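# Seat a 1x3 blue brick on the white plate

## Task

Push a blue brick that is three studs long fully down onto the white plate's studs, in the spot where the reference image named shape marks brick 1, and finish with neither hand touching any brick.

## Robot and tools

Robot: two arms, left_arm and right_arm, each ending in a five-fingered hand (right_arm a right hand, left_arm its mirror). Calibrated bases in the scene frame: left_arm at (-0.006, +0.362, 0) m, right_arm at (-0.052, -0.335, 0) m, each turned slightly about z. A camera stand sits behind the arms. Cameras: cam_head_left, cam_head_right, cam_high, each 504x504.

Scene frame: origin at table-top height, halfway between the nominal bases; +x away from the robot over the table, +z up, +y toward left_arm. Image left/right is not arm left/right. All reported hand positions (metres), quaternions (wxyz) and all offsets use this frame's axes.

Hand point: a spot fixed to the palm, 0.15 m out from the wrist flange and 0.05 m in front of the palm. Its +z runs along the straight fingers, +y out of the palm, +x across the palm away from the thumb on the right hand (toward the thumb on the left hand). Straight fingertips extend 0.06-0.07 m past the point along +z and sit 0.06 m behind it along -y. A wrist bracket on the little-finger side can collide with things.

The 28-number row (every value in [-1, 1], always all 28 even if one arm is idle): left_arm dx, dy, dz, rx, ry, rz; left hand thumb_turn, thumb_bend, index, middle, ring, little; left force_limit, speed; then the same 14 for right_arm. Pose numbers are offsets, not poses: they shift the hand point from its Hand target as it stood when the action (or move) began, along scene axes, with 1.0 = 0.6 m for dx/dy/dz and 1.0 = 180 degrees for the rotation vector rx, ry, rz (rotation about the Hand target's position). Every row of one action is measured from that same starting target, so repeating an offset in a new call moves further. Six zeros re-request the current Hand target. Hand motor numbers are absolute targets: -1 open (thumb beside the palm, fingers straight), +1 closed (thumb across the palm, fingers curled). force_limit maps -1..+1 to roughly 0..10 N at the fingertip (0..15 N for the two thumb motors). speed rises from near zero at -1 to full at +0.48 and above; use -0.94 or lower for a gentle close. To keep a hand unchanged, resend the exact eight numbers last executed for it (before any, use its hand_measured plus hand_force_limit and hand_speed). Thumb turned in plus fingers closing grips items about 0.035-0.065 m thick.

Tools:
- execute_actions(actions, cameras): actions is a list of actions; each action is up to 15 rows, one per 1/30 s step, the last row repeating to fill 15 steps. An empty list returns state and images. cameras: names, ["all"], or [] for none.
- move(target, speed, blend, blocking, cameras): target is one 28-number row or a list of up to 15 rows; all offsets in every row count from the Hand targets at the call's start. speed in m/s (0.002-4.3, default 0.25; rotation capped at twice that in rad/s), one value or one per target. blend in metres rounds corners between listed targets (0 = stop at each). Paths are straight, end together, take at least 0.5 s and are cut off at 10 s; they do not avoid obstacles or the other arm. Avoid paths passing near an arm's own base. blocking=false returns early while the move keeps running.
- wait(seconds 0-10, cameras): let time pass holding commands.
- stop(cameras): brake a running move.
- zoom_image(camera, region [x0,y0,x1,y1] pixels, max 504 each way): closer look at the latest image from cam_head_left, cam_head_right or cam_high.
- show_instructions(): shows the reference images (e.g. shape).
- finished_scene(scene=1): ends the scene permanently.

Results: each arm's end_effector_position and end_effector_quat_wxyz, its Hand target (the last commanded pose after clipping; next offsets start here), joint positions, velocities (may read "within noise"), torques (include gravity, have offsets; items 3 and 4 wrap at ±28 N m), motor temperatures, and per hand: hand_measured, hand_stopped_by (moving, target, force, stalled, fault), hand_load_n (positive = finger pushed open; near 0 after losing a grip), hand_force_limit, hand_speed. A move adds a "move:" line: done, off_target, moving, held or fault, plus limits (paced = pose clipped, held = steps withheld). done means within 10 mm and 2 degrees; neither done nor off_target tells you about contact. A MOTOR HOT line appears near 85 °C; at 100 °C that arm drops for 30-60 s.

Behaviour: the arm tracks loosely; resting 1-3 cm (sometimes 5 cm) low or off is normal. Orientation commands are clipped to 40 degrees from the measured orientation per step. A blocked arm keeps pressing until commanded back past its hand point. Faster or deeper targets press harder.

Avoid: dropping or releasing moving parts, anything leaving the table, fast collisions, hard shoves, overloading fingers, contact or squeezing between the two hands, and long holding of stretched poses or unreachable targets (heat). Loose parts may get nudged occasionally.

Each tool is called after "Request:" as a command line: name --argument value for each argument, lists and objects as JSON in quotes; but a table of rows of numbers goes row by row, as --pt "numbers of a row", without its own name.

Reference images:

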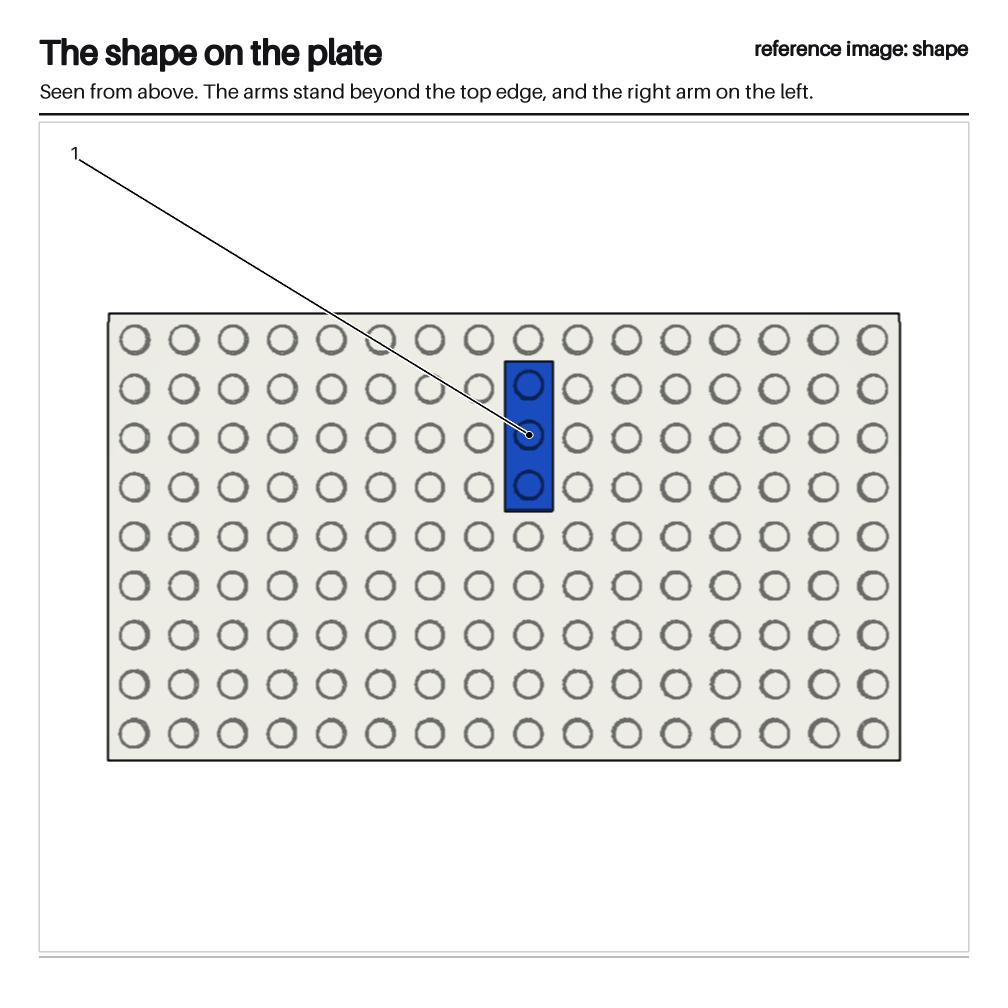

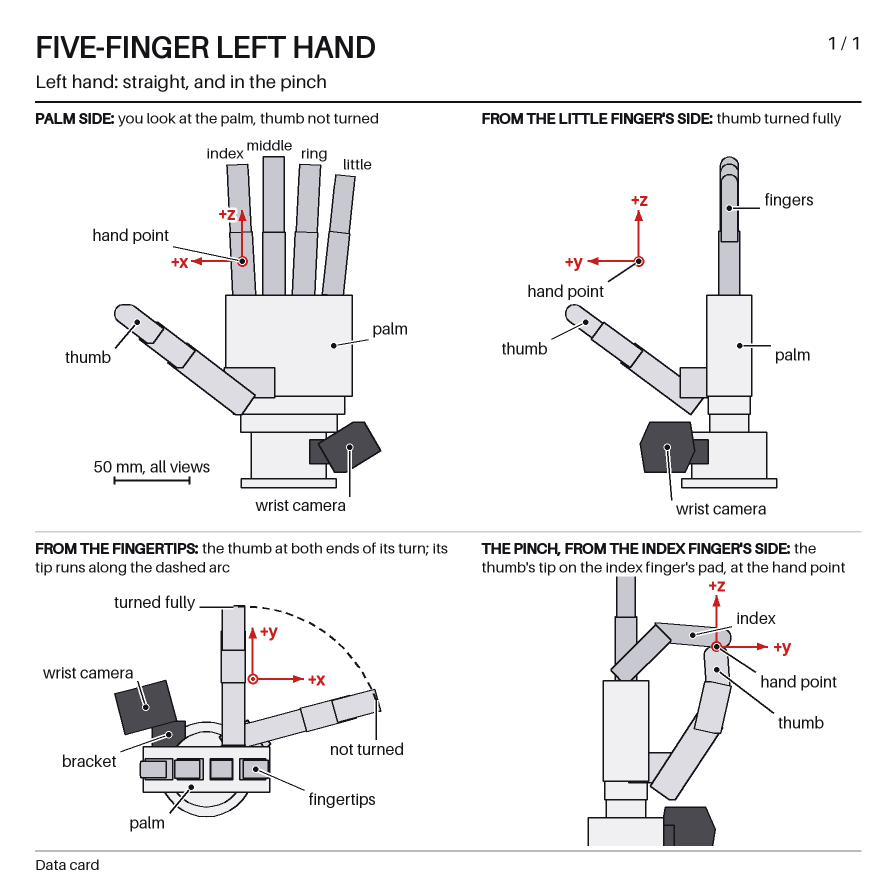

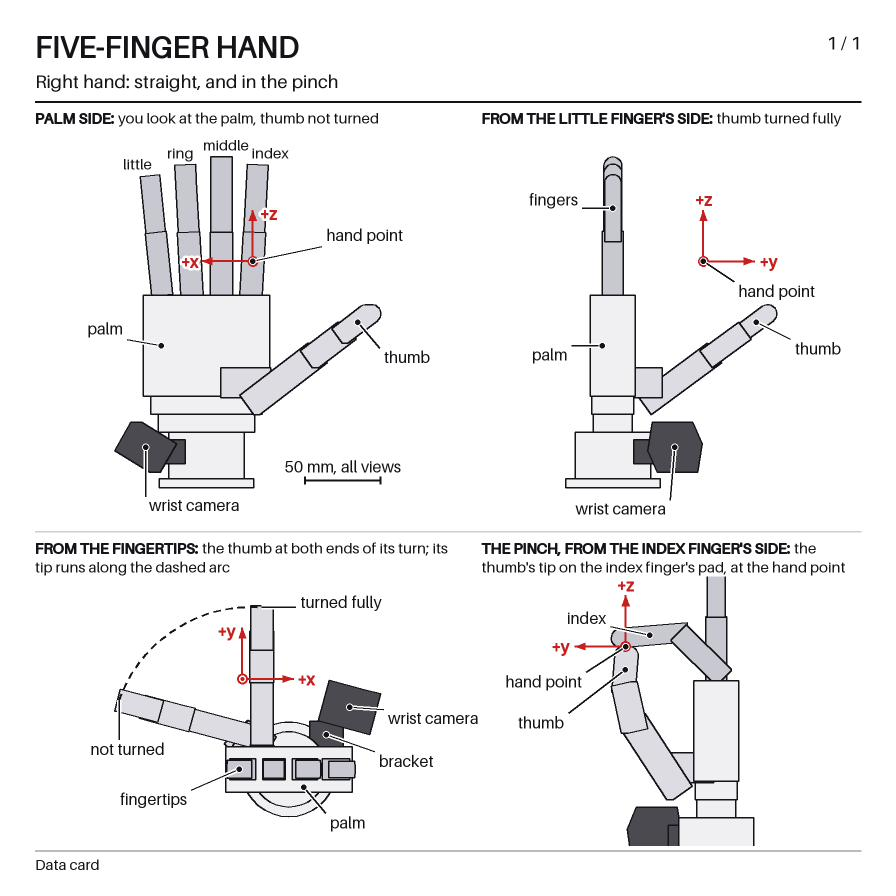

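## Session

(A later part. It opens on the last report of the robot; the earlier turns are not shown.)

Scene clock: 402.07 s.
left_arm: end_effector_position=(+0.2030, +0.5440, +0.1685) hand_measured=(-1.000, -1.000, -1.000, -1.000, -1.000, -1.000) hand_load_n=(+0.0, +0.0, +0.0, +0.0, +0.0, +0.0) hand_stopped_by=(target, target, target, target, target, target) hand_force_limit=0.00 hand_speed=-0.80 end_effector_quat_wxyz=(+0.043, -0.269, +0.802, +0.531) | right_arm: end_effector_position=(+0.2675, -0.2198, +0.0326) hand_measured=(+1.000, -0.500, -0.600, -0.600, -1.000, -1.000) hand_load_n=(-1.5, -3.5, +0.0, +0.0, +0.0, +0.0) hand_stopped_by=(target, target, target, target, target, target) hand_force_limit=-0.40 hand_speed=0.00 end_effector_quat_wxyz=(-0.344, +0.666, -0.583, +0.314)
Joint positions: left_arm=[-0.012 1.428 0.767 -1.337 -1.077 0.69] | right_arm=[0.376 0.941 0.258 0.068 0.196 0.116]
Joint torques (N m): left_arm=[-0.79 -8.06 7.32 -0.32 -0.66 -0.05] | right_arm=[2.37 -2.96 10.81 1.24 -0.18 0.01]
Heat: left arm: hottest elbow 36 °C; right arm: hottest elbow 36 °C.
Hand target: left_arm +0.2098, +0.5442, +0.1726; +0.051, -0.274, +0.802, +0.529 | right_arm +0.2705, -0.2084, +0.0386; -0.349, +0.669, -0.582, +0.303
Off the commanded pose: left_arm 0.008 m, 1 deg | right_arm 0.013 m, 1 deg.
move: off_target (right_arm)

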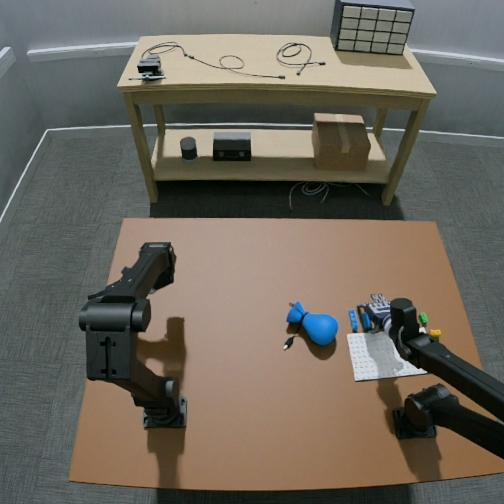

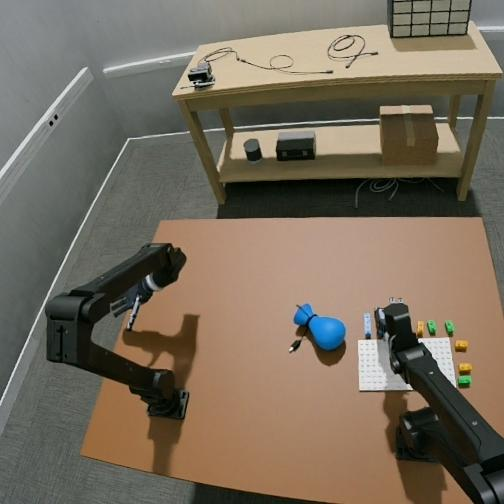

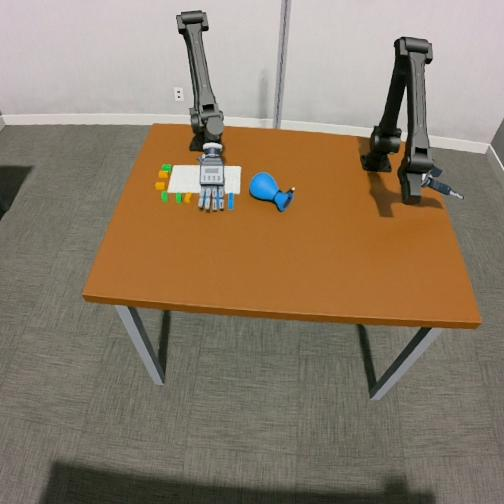

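Request:
move --target '[0,0,0,0,0,0,-1,-1,-1,-1,-1,-1,0.0,-0.8,-0.005,0.0,-0.035,0,0,0,1,-0.5,-0.6,-0.6,-1,-1,-0.4,0]' --speed 0.05 --cameras '["all"]'

Request:
zoom_image --camera "cam_head_left" --region '[345, 290, 395, 340]'

Request:
zoom_image --camera "cam_high" --region '[190, 175, 240, 225]'

Scene clock: 411.07 s.
left_arm: end_effector_position=(+0.2030, +0.5440, +0.1685) hand_measured=(-1.000, -1.000, -1.000, -1.000, -1.000, -1.000) hand_load_n=(+0.0, +0.0, +0.0, +0.0, +0.0, +0.0) hand_stopped_by=(target, target, target, target, target, target) hand_force_limit=0.00 hand_speed=-0.80 end_effector_quat_wxyz=(+0.043, -0.269, +0.802, +0.531) | right_arm: end_effector_position=(+0.2725, -0.2141, +0.0288) hand_measured=(+1.000, -0.502, -0.600, -0.600, -1.000, -1.000) hand_load_n=(-3.5, +4.5, +0.0, +0.0, +0.0, +0.0) hand_stopped_by=(target, target, target, target, target, target) hand_force_limit=-0.40 hand_speed=0.00 end_effector_quat_wxyz=(-0.350, +0.664, -0.581, +0.314)
Joint positions: left_arm=[-0.012 1.428 0.767 -1.337 -1.077 0.69] | right_arm=[0.386 0.985 0.257 0.122 0.197 0.124]
Joint torques (N m): left_arm=[-0.79 -8.06 7.32 -0.34 -0.66 -0.05] | right_arm=[2.08 -1.85 7.04 3.38 -0.17 -0.01]
Heat: left arm: hottest elbow 36 °C; right arm: hottest elbow 37 °C.
Hand target: left_arm +0.2098, +0.5442, +0.1726; +0.051, -0.274, +0.802, +0.529 | right_arm +0.2674, -0.2084, +0.0175; -0.349, +0.669, -0.582, +0.303
Off the commanded pose: left_arm 0.008 m, 1 deg | right_arm 0.014 m, 1 deg.
move: off_target (right_arm)

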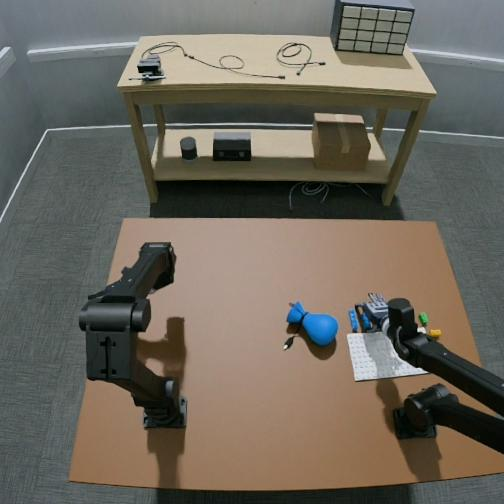

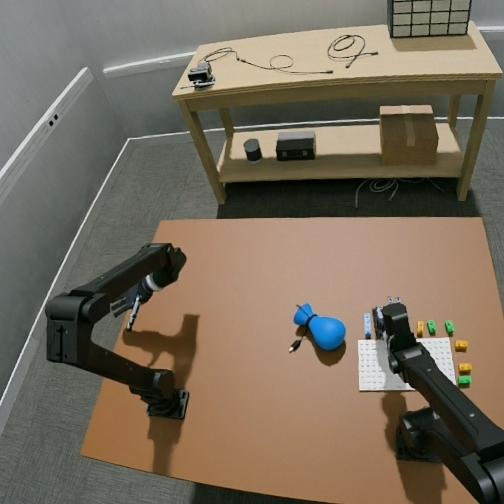

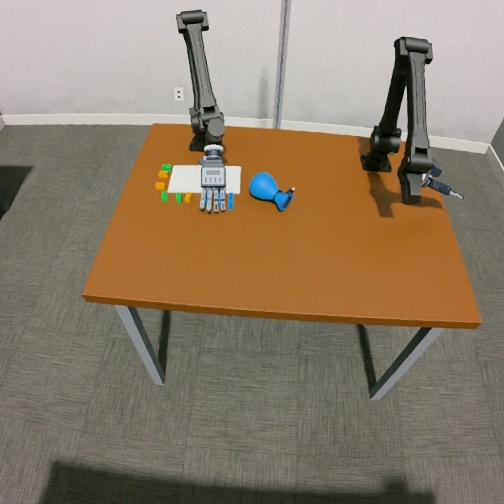

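Scaled by 10.080.

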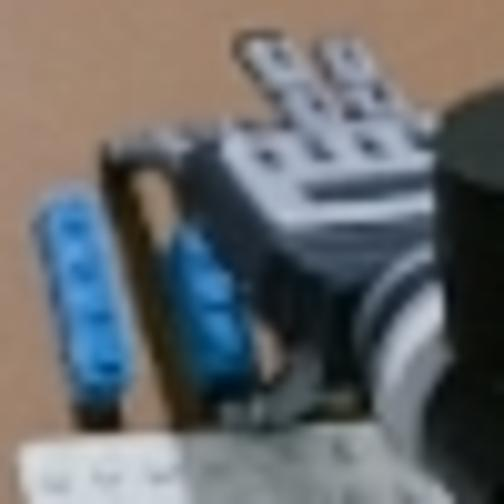

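Scaled by 10.080.

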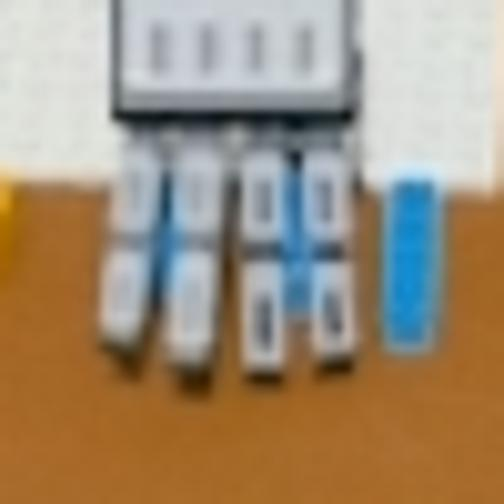

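Request:
move --pt "0 0 0 0 0 0 -1 -1 -1 -1 -1 -1 0.0 -0.8 0.004 0.0 0.021 0 0 0 1 -0.5 -0.6 -0.6 -1 -1 -0.4 0" --pt "0 0 0 0 0 0 -1 -1 -1 -1 -1 -1 0.0 -0.8 0.028 0.0 0.021 0 0 0 1 -0.5 -0.6 -0.6 -1 -1 -0.4 0" --speed 0.05 --cameras '["all"]'

Request:
zoom_image --camera "cam_head_left" --region '[345, 290, 395, 340]'

Request:
zoom_image --camera "cam_high" --region '[190, 175, 240, 225]'

Scene clock: 427.37 s.
left_arm: end_effector_position=(+0.2030, +0.5440, +0.1685) hand_measured=(-1.000, -1.000, -1.000, -1.000, -1.000, -1.000) hand_load_n=(+0.0, +0.0, +0.0, +0.0, +0.0, +0.0) hand_stopped_by=(target, target, target, target, target, target) hand_force_limit=0.00 hand_speed=-0.80 end_effector_quat_wxyz=(+0.043, -0.269, +0.802, +0.531) | right_arm: end_effector_position=(+0.2747, -0.2113, +0.0285) hand_measured=(+1.000, -0.500, -0.600, -0.600, -1.000, -1.000) hand_load_n=(+0.0, +0.0, +0.0, -2.5, +0.0, +0.0) hand_stopped_by=(target, target, target, target, target, target) hand_force_limit=-0.40 hand_speed=0.00 end_effector_quat_wxyz=(-0.350, +0.668, -0.581, +0.307)
Joint positions: left_arm=[-0.012 1.428 0.767 -1.337 -1.077 0.69] | right_arm=[0.384 1.002 0.27 0.117 0.185 0.123]
Joint torques (N m): left_arm=[-0.79 -8.06 7.34 -0.34 -0.66 -0.05] | right_arm=[-0.26 -1.73 10.5 2.28 -0.52 -0.14]
Heat: left arm: hottest elbow 36 °C; right arm: hottest elbow 37 °C.
Hand target: left_arm +0.2098, +0.5442, +0.1726; +0.051, -0.274, +0.802, +0.529 | right_arm +0.2843, -0.2084, +0.0303; -0.349, +0.669, -0.582, +0.303
Off the commanded pose: left_arm 0.008 m, 1 deg | right_arm 0.010 m, 1 deg.
move: done

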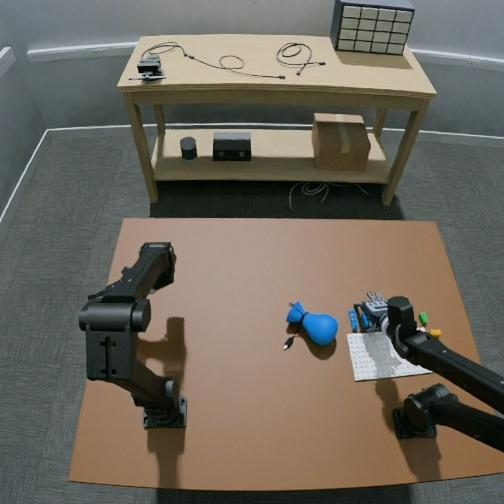

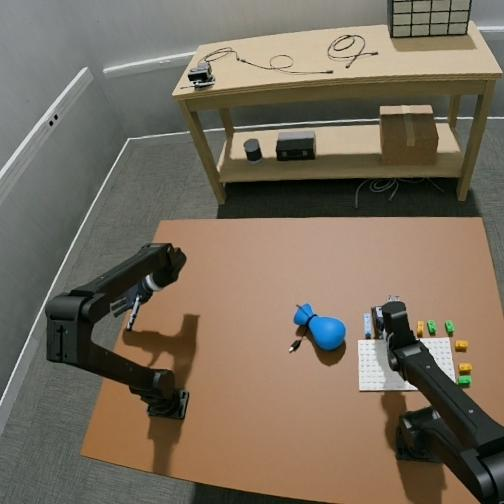

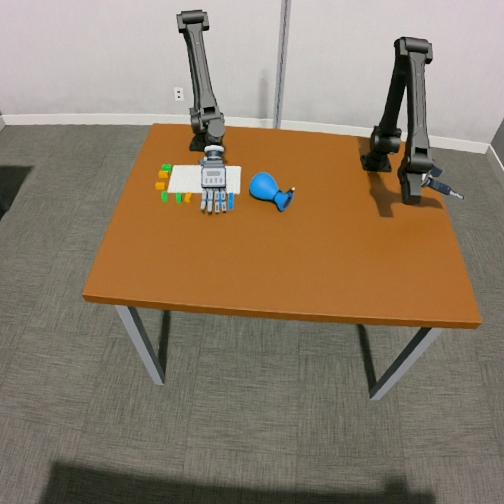

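Scaled by 10.080.

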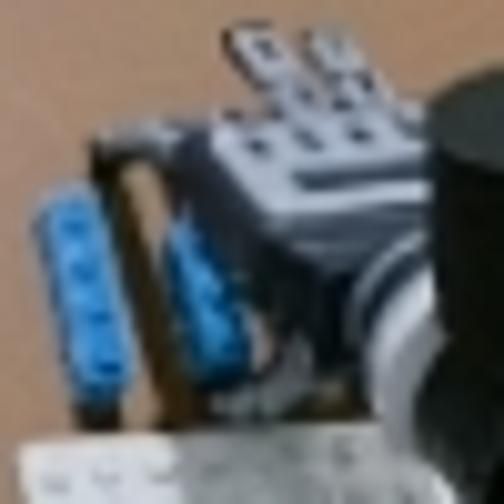

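Scaled by 10.080.

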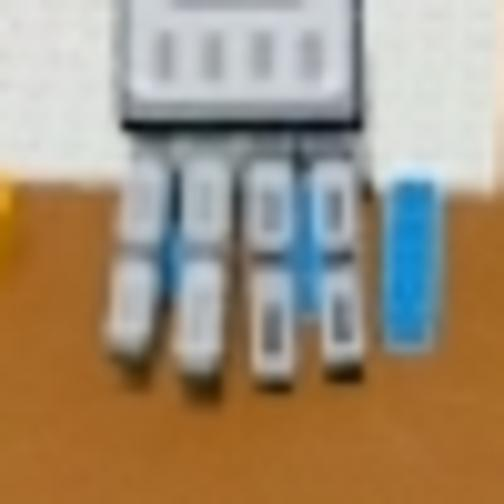

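Request:
move --target '[0,0,0,0,0,0,-1,-1,-1,-1,-1,-1,0.0,-0.8,0.018,-0.002,0.001,0,0,0,1,-0.5,-0.6,-0.6,-1,-1,-0.4,0]' --speed 0.05 --cameras '["all"]'

Request:
zoom_image --camera "cam_head_left" --region '[345, 290, 395, 340]'

Request:
zoom_image --camera "cam_high" --region '[190, 175, 240, 225]'

Scene clock: 434.70 s.
left_arm: end_effector_position=(+0.2030, +0.5440, +0.1685) hand_measured=(-1.000, -1.000, -1.000, -1.000, -1.000, -1.000) hand_load_n=(+0.0, +0.0, +0.0, +0.0, +0.0, +0.5) hand_stopped_by=(target, target, target, target, target, target) hand_force_limit=0.00 hand_speed=-0.80 end_effector_quat_wxyz=(+0.043, -0.269, +0.802, +0.531) | right_arm: end_effector_position=(+0.2835, -0.2088, +0.0289) hand_measured=(+1.000, -0.500, -0.600, -0.600, -1.000, -1.000) hand_load_n=(+0.0, +0.0, +0.0, -1.5, +0.0, +0.0) hand_stopped_by=(target, target, target, target, target, target) hand_force_limit=-0.40 hand_speed=0.00 end_effector_quat_wxyz=(-0.353, +0.668, -0.581, +0.302)
Joint positions: left_arm=[-0.012 1.428 0.767 -1.337 -1.077 0.69] | right_arm=[0.37 1.041 0.292 0.134 0.161 0.121]
Joint torques (N m): left_arm=[-0.79 -8.06 7.34 -0.32 -0.66 -0.05] | right_arm=[-0.56 -1.96 10.41 2.29 -0.21 -0.21]
Heat: left arm: hottest elbow 36 °C; right arm: hottest elbow 37 °C.
Hand target: left_arm +0.2098, +0.5442, +0.1726; +0.051, -0.274, +0.802, +0.529 | right_arm +0.2951, -0.2097, +0.0307; -0.349, +0.670, -0.582, +0.303
Off the commanded pose: left_arm 0.008 m, 1 deg | right_arm 0.012 m, 0 deg.
move: off_target (right_arm)

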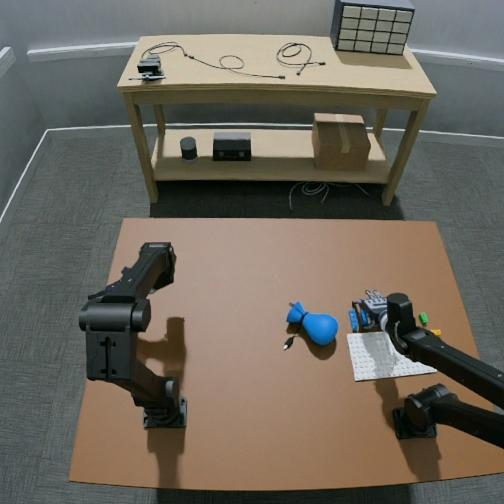

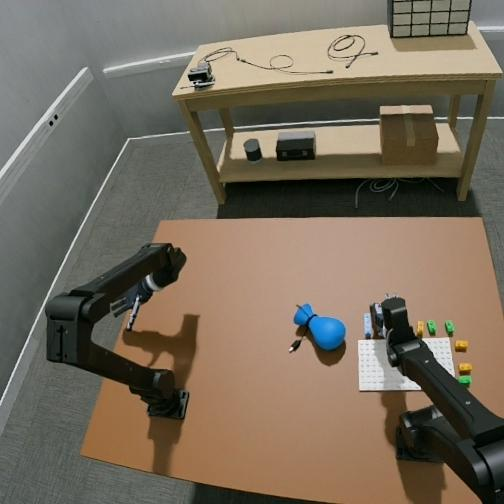

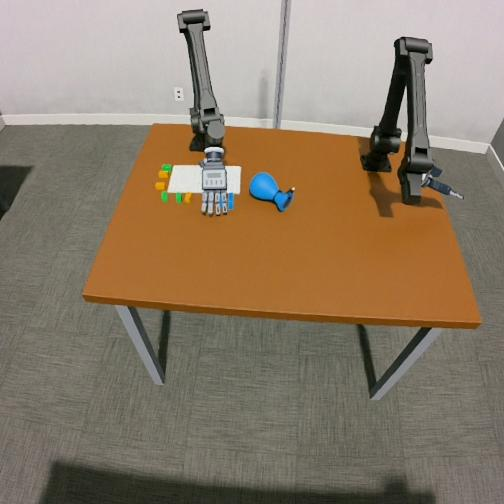

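Scaled by 10.080.

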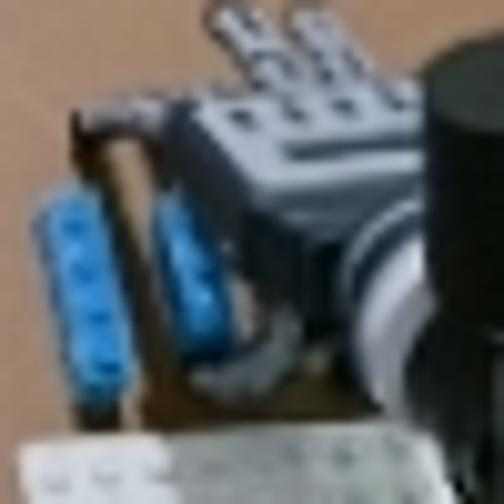

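Scaled by 10.080.

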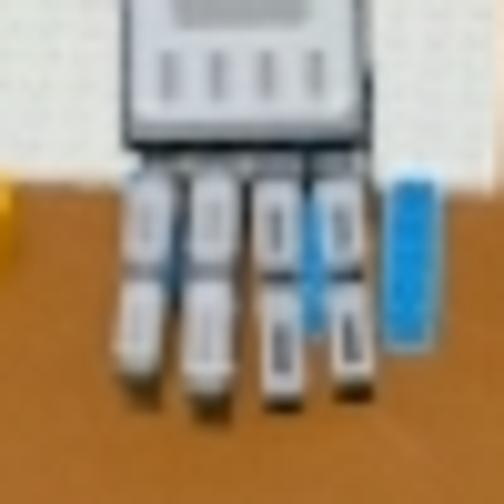

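Request:
move --target '[0,0,0,0,0,0,-1,-1,-1,-1,-1,-1,0.0,-0.8,-0.005,0.0,-0.025,0,0,0,1,-0.5,-0.6,-0.6,-1,-1,-0.4,0]' --speed 0.05 --cameras '["all"]'

Request:
zoom_image --camera "cam_head_left" --region '[345, 290, 395, 340]'

Request:
zoom_image --camera "cam_high" --region '[190, 175, 240, 225]'

Scene clock: 442.10 s.
left_arm: end_effector_position=(+0.2030, +0.5440, +0.1685) hand_measured=(-1.000, -1.000, -1.000, -1.000, -1.000, -1.000) hand_load_n=(+0.0, +0.5, +0.0, +0.0, +0.0, +0.0) hand_stopped_by=(target, target, target, target, target, target) hand_force_limit=0.00 hand_speed=-0.80 end_effector_quat_wxyz=(+0.043, -0.269, +0.802, +0.531) | right_arm: end_effector_position=(+0.2926, -0.2058, +0.0283) hand_measured=(+1.000, -0.500, -0.600, -0.600, -1.000, -1.000) hand_load_n=(-2.0, +2.0, +0.0, +0.0, +0.0, +0.0) hand_stopped_by=(target, target, target, target, target, target) hand_force_limit=-0.40 hand_speed=0.00 end_effector_quat_wxyz=(-0.363, +0.664, -0.576, +0.309)
Joint positions: left_arm=[-0.012 1.428 0.767 -1.337 -1.077 0.69] | right_arm=[0.37 1.081 0.292 0.203 0.161 0.115]
Joint torques (N m): left_arm=[-0.79 -8.06 7.34 -0.32 -0.66 -0.05] | right_arm=[-0.03 -2.37 7.84 2.51 -0.05 -0.15]
Heat: left arm: hottest elbow 36 °C; right arm: hottest elbow 37 °C.
Hand target: left_arm +0.2098, +0.5442, +0.1726; +0.051, -0.274, +0.802, +0.529 | right_arm +0.2921, -0.2097, +0.0158; -0.349, +0.669, -0.582, +0.303
Off the commanded pose: left_arm 0.008 m, 1 deg | right_arm 0.013 m, 2 deg.
move: off_target (right_arm)

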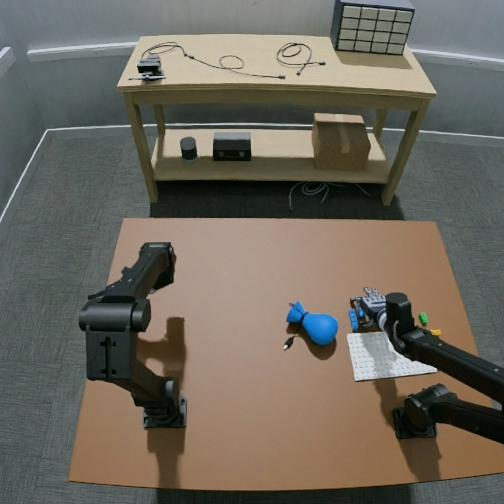

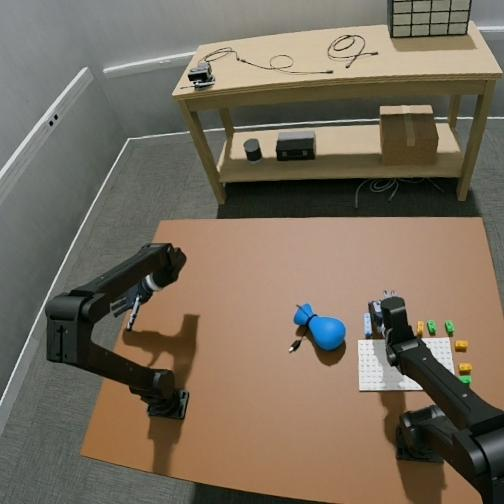

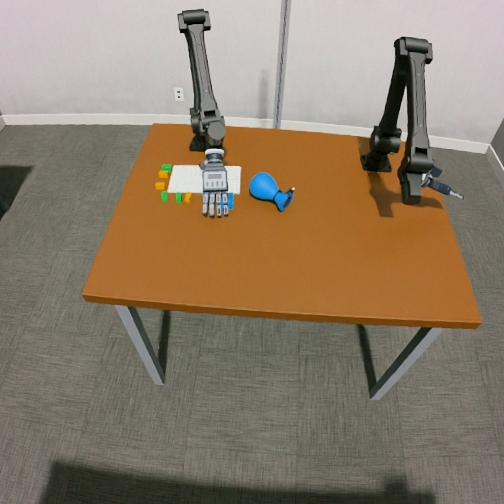

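Scaled by 10.080.

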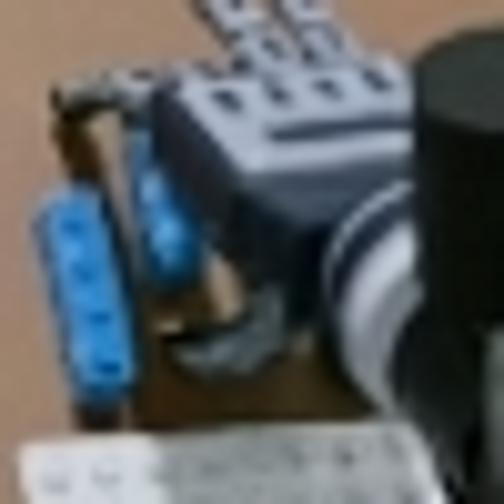

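Scaled by 10.080.

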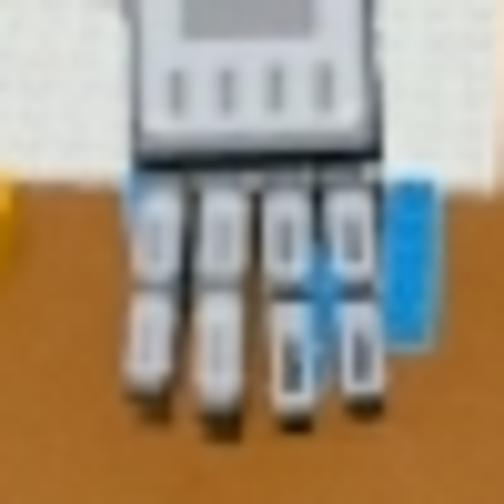

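Request:
zoom_image --camera "cam_head_left" --region '[348, 292, 378, 334]'

Request:
zoom_image --camera "cam_high" --region '[200, 190, 240, 220]'

Request:
zoom_image --camera "cam_head_right" --region '[360, 285, 410, 345]'

Scaled by 12.000.

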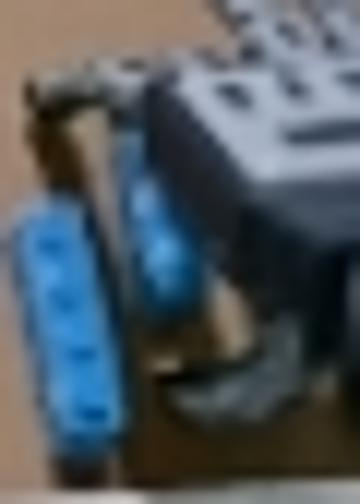

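Scaled by 12.600.

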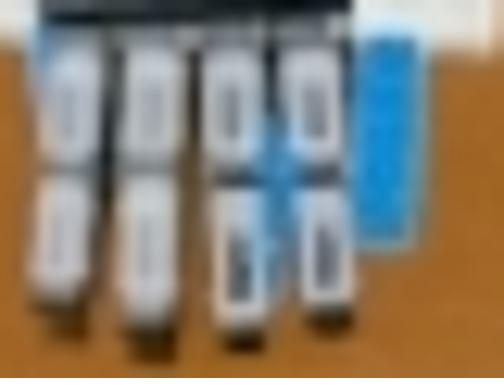

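Scaled by 8.400.

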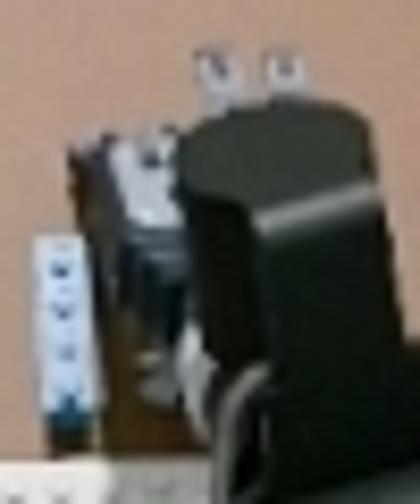

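Request:
move --target '[0,0,0,0,0,0,-1,-1,-1,-1,-1,-1,0.0,-0.8,0.016,-0.002,0.036,0,0,0,1,-0.5,-0.6,-0.6,-1,-1,-0.4,0]' --speed 0.06 --cameras '["all"]'

Request:
zoom_image --camera "cam_head_left" --region '[340, 285, 390, 335]'

Request:
zoom_image --camera "cam_high" --region '[200, 190, 240, 230]'

Scene clock: 473.73 s.
left_arm: end_effector_position=(+0.2030, +0.5440, +0.1685) hand_measured=(-1.000, -1.000, -1.000, -1.000, -1.000, -1.000) hand_load_n=(+0.0, +0.0, +0.0, +0.0, +0.0, +0.0) hand_stopped_by=(target, target, target, target, target, target) hand_force_limit=0.00 hand_speed=-0.80 end_effector_quat_wxyz=(+0.043, -0.269, +0.802, +0.531) | right_arm: end_effector_position=(+0.2921, -0.2066, +0.0296) hand_measured=(+1.000, -0.500, -0.600, -0.600, -1.000, -1.000) hand_load_n=(+0.5, +0.0, +0.0, +2.5, +0.0, -0.5) hand_stopped_by=(target, target, target, target, target, target) hand_force_limit=-0.40 hand_speed=0.00 end_effector_quat_wxyz=(-0.352, +0.671, -0.580, +0.298)
Joint positions: left_arm=[-0.012 1.428 0.767 -1.337 -1.077 0.69] | right_arm=[0.36 1.074 0.316 0.139 0.145 0.115]
Joint torques (N m): left_arm=[-0.79 -8.06 7.34 -0.32 -0.66 -0.05] | right_arm=[-1.03 -4.84 10.37 1.42 -0.04 -0.26]
Heat: left arm: hottest elbow 36 °C; right arm: hottest elbow 37 °C.
Hand target: left_arm +0.2098, +0.5442, +0.1726; +0.051, -0.274, +0.802, +0.529 | right_arm +0.3015, -0.2109, +0.0372; -0.348, +0.669, -0.582, +0.303
Off the commanded pose: left_arm 0.008 m, 1 deg | right_arm 0.013 m, 1 deg.
move: off_target (right_arm)

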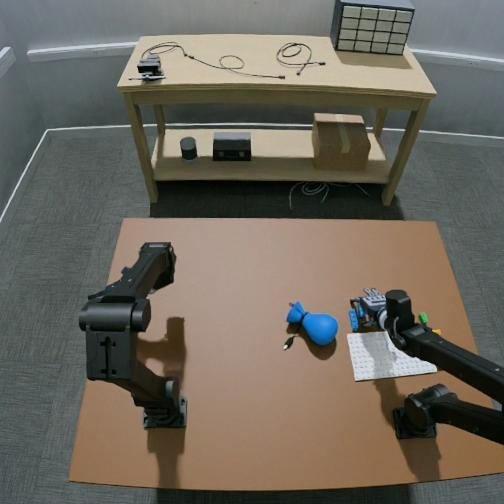

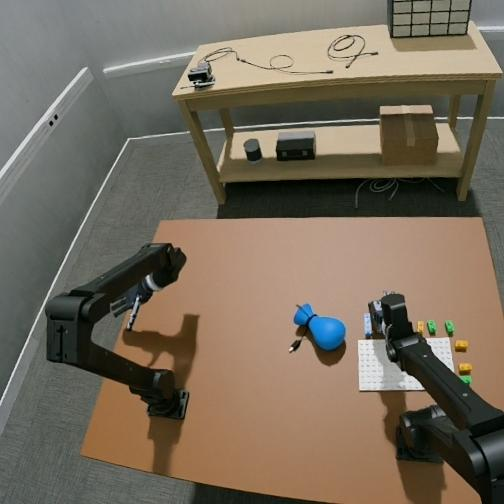

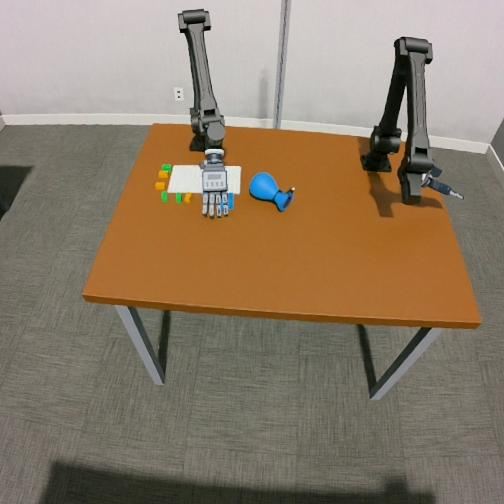

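Scaled by 10.080.

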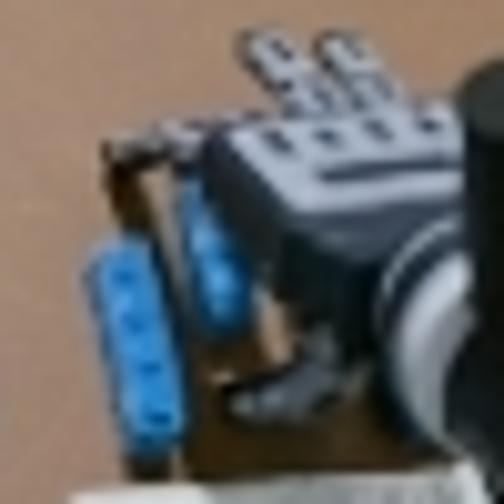

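Scaled by 12.600.

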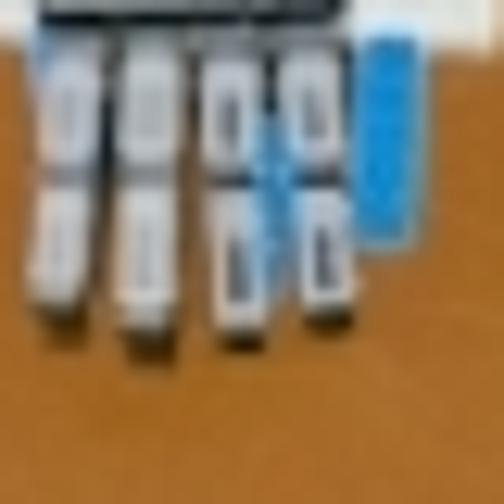

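Request:
move --pt "0 0 0 0 0 0 -1 -1 -1 -1 -1 -1 0.0 -0.8 0.002 -0.003 0.009 0 0 0 1 -0.5 -0.6 -0.6 -1 -1 -0.5 -0.8" --pt "0 0 0 0 0 0 -1 -1 -1 -1 -1 -1 0.0 -0.8 0.002 -0.003 0.009 0 0 0 1 -0.5 -0.12 -0.12 -1 -1 -0.5 -0.8" --speed 0.06 --cameras '["all"]'

Request:
zoom_image --camera "cam_head_left" --region '[340, 285, 390, 335]'

Request:
zoom_image --camera "cam_high" --region '[200, 190, 240, 230]'

Scene clock: 483.23 s.
left_arm: end_effector_position=(+0.2030, +0.5440, +0.1685) hand_measured=(-1.000, -1.000, -1.000, -1.000, -1.000, -1.000) hand_load_n=(+0.0, +0.0, +0.0, +0.0, +0.0, +0.5) hand_stopped_by=(target, target, target, target, target, target) hand_force_limit=0.00 hand_speed=-0.80 end_effector_quat_wxyz=(+0.043, -0.269, +0.802, +0.531) | right_arm: end_effector_position=(+0.2915, -0.2098, +0.0326) hand_measured=(+1.000, -0.500, -0.120, -0.584, -1.000, -1.000) hand_load_n=(+0.0, +0.0, +1.0, +0.0, +0.0, +0.0) hand_stopped_by=(target, target, target, force, target, target) hand_force_limit=-0.50 hand_speed=-0.80 end_effector_quat_wxyz=(-0.349, +0.671, -0.583, +0.296)
Joint positions: left_arm=[-0.012 1.428 0.767 -1.337 -1.077 0.69] | right_arm=[0.348 1.058 0.323 0.108 0.138 0.112]
Joint torques (N m): left_arm=[-0.79 -8.06 7.34 -0.32 -0.66 -0.05] | right_arm=[-0.73 -4.48 10.76 1.57 0.02 -0.27]
Heat: left arm: hottest elbow 36 °C; right arm: hottest elbow 37 °C.
Hand target: left_arm +0.2098, +0.5442, +0.1726; +0.051, -0.274, +0.802, +0.529 | right_arm +0.3027, -0.2127, +0.0426; -0.348, +0.669, -0.582, +0.303
Off the commanded pose: left_arm 0.008 m, 1 deg | right_arm 0.015 m, 1 deg.
move: off_target (right_arm); target 2's new numbers were sent with right_arm's hand 0.018 m and 1 deg from that target

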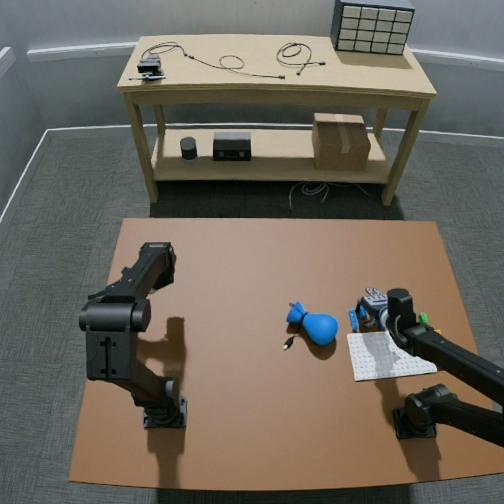

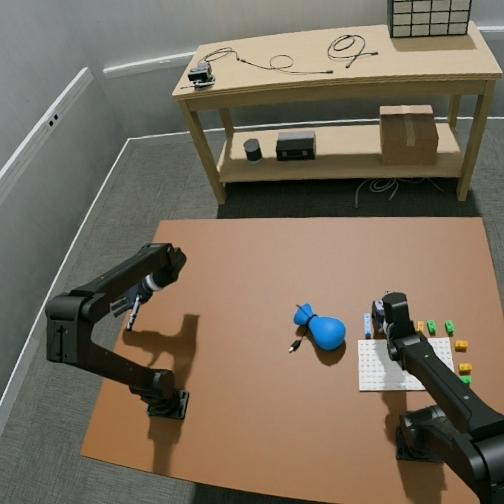

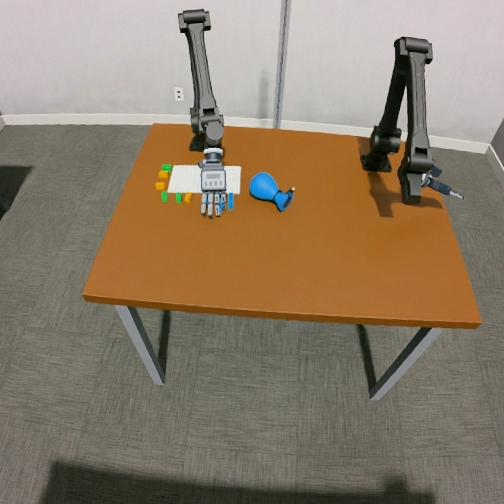

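Scaled by 10.080.

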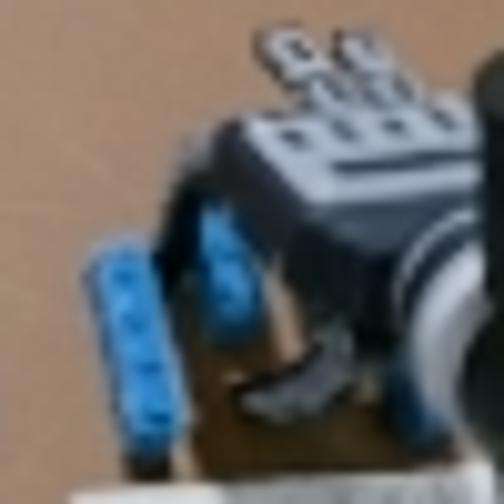

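Scaled by 12.600.

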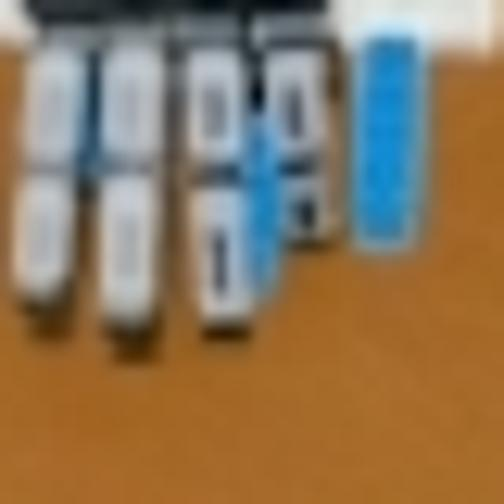

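Request:
move --target '[0,0,0,0,0,0,-1,-1,-1,-1,-1,-1,0.0,-0.8,0.02,0.0167,0.0,0,0,0.0278,1,-0.5,-1,-0.6,-1,-1,-0.2,-0.8]' --speed 0.06 --cameras '["all"]'

Request:
zoom_image --camera "cam_head_left" --region '[340, 285, 390, 335]'

Request:
zoom_image --camera "cam_high" --region '[200, 190, 240, 230]'

Scene clock: 520.50 s.
left_arm: end_effector_position=(+0.2030, +0.5440, +0.1685) hand_measured=(-1.000, -1.000, -1.000, -1.000, -1.000, -1.000) hand_load_n=(+0.0, +0.0, +0.0, +0.0, +0.0, +0.0) hand_stopped_by=(target, target, target, target, target, target) hand_force_limit=0.00 hand_speed=-0.80 end_effector_quat_wxyz=(+0.043, -0.269, +0.802, +0.531) | right_arm: end_effector_position=(+0.2959, -0.2048, +0.0317) hand_measured=(+1.000, -0.500, -1.000, -0.600, -1.000, -1.000) hand_load_n=(+0.0, +0.0, +0.0, -1.0, +0.0, +0.0) hand_stopped_by=(target, target, target, target, target, target) hand_force_limit=-0.20 hand_speed=-0.80 end_effector_quat_wxyz=(-0.353, +0.698, -0.556, +0.280)
Joint positions: left_arm=[-0.012 1.428 0.767 -1.337 -1.077 0.69] | right_arm=[0.325 1.091 0.348 0.107 0.058 0.045]
Joint torques (N m): left_arm=[-0.79 -8.06 7.34 -0.34 -0.66 -0.05] | right_arm=[-0.56 -3.96 11.36 2.65 -0.4 -0.18]
Heat: left arm: hottest elbow 36 °C; right arm: hottest elbow 37 °C.
Hand target: left_arm +0.2098, +0.5442, +0.1726; +0.051, -0.274, +0.802, +0.529 | right_arm +0.3148, -0.2026, +0.0428; -0.361, +0.694, -0.552, +0.288
Off the commanded pose: left_arm 0.008 m, 1 deg | right_arm 0.022 m, 1 deg.
move: off_target (right_arm)

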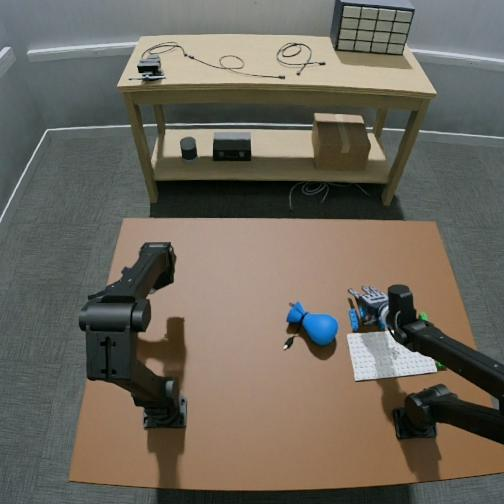

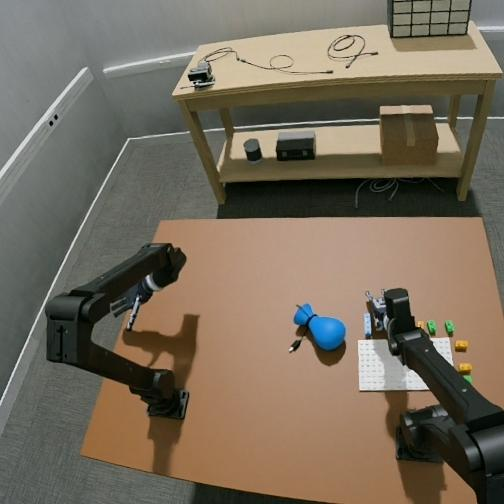

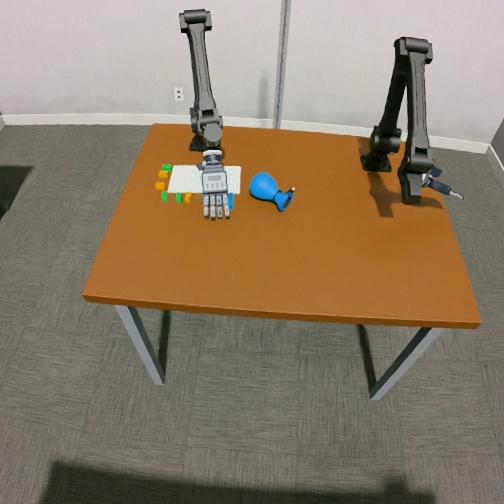

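Scaled by 10.080.

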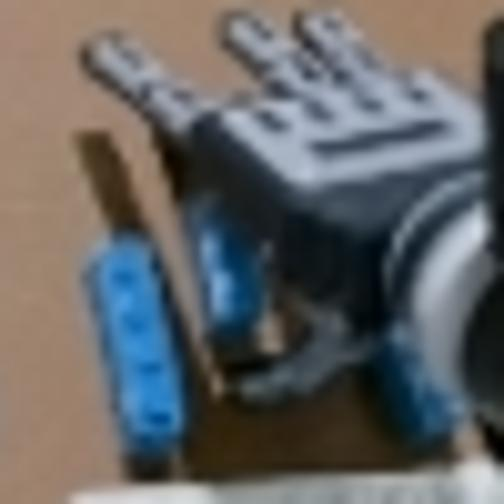

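Scaled by 12.600.

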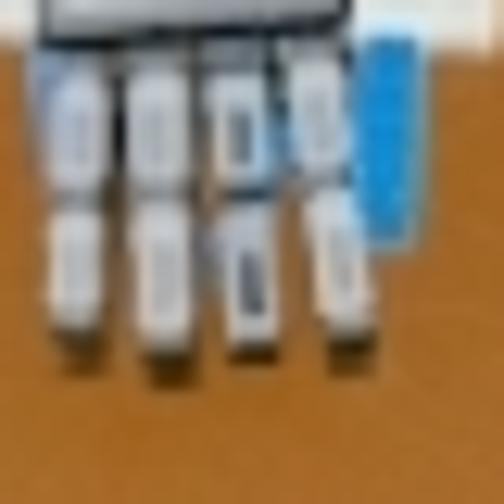

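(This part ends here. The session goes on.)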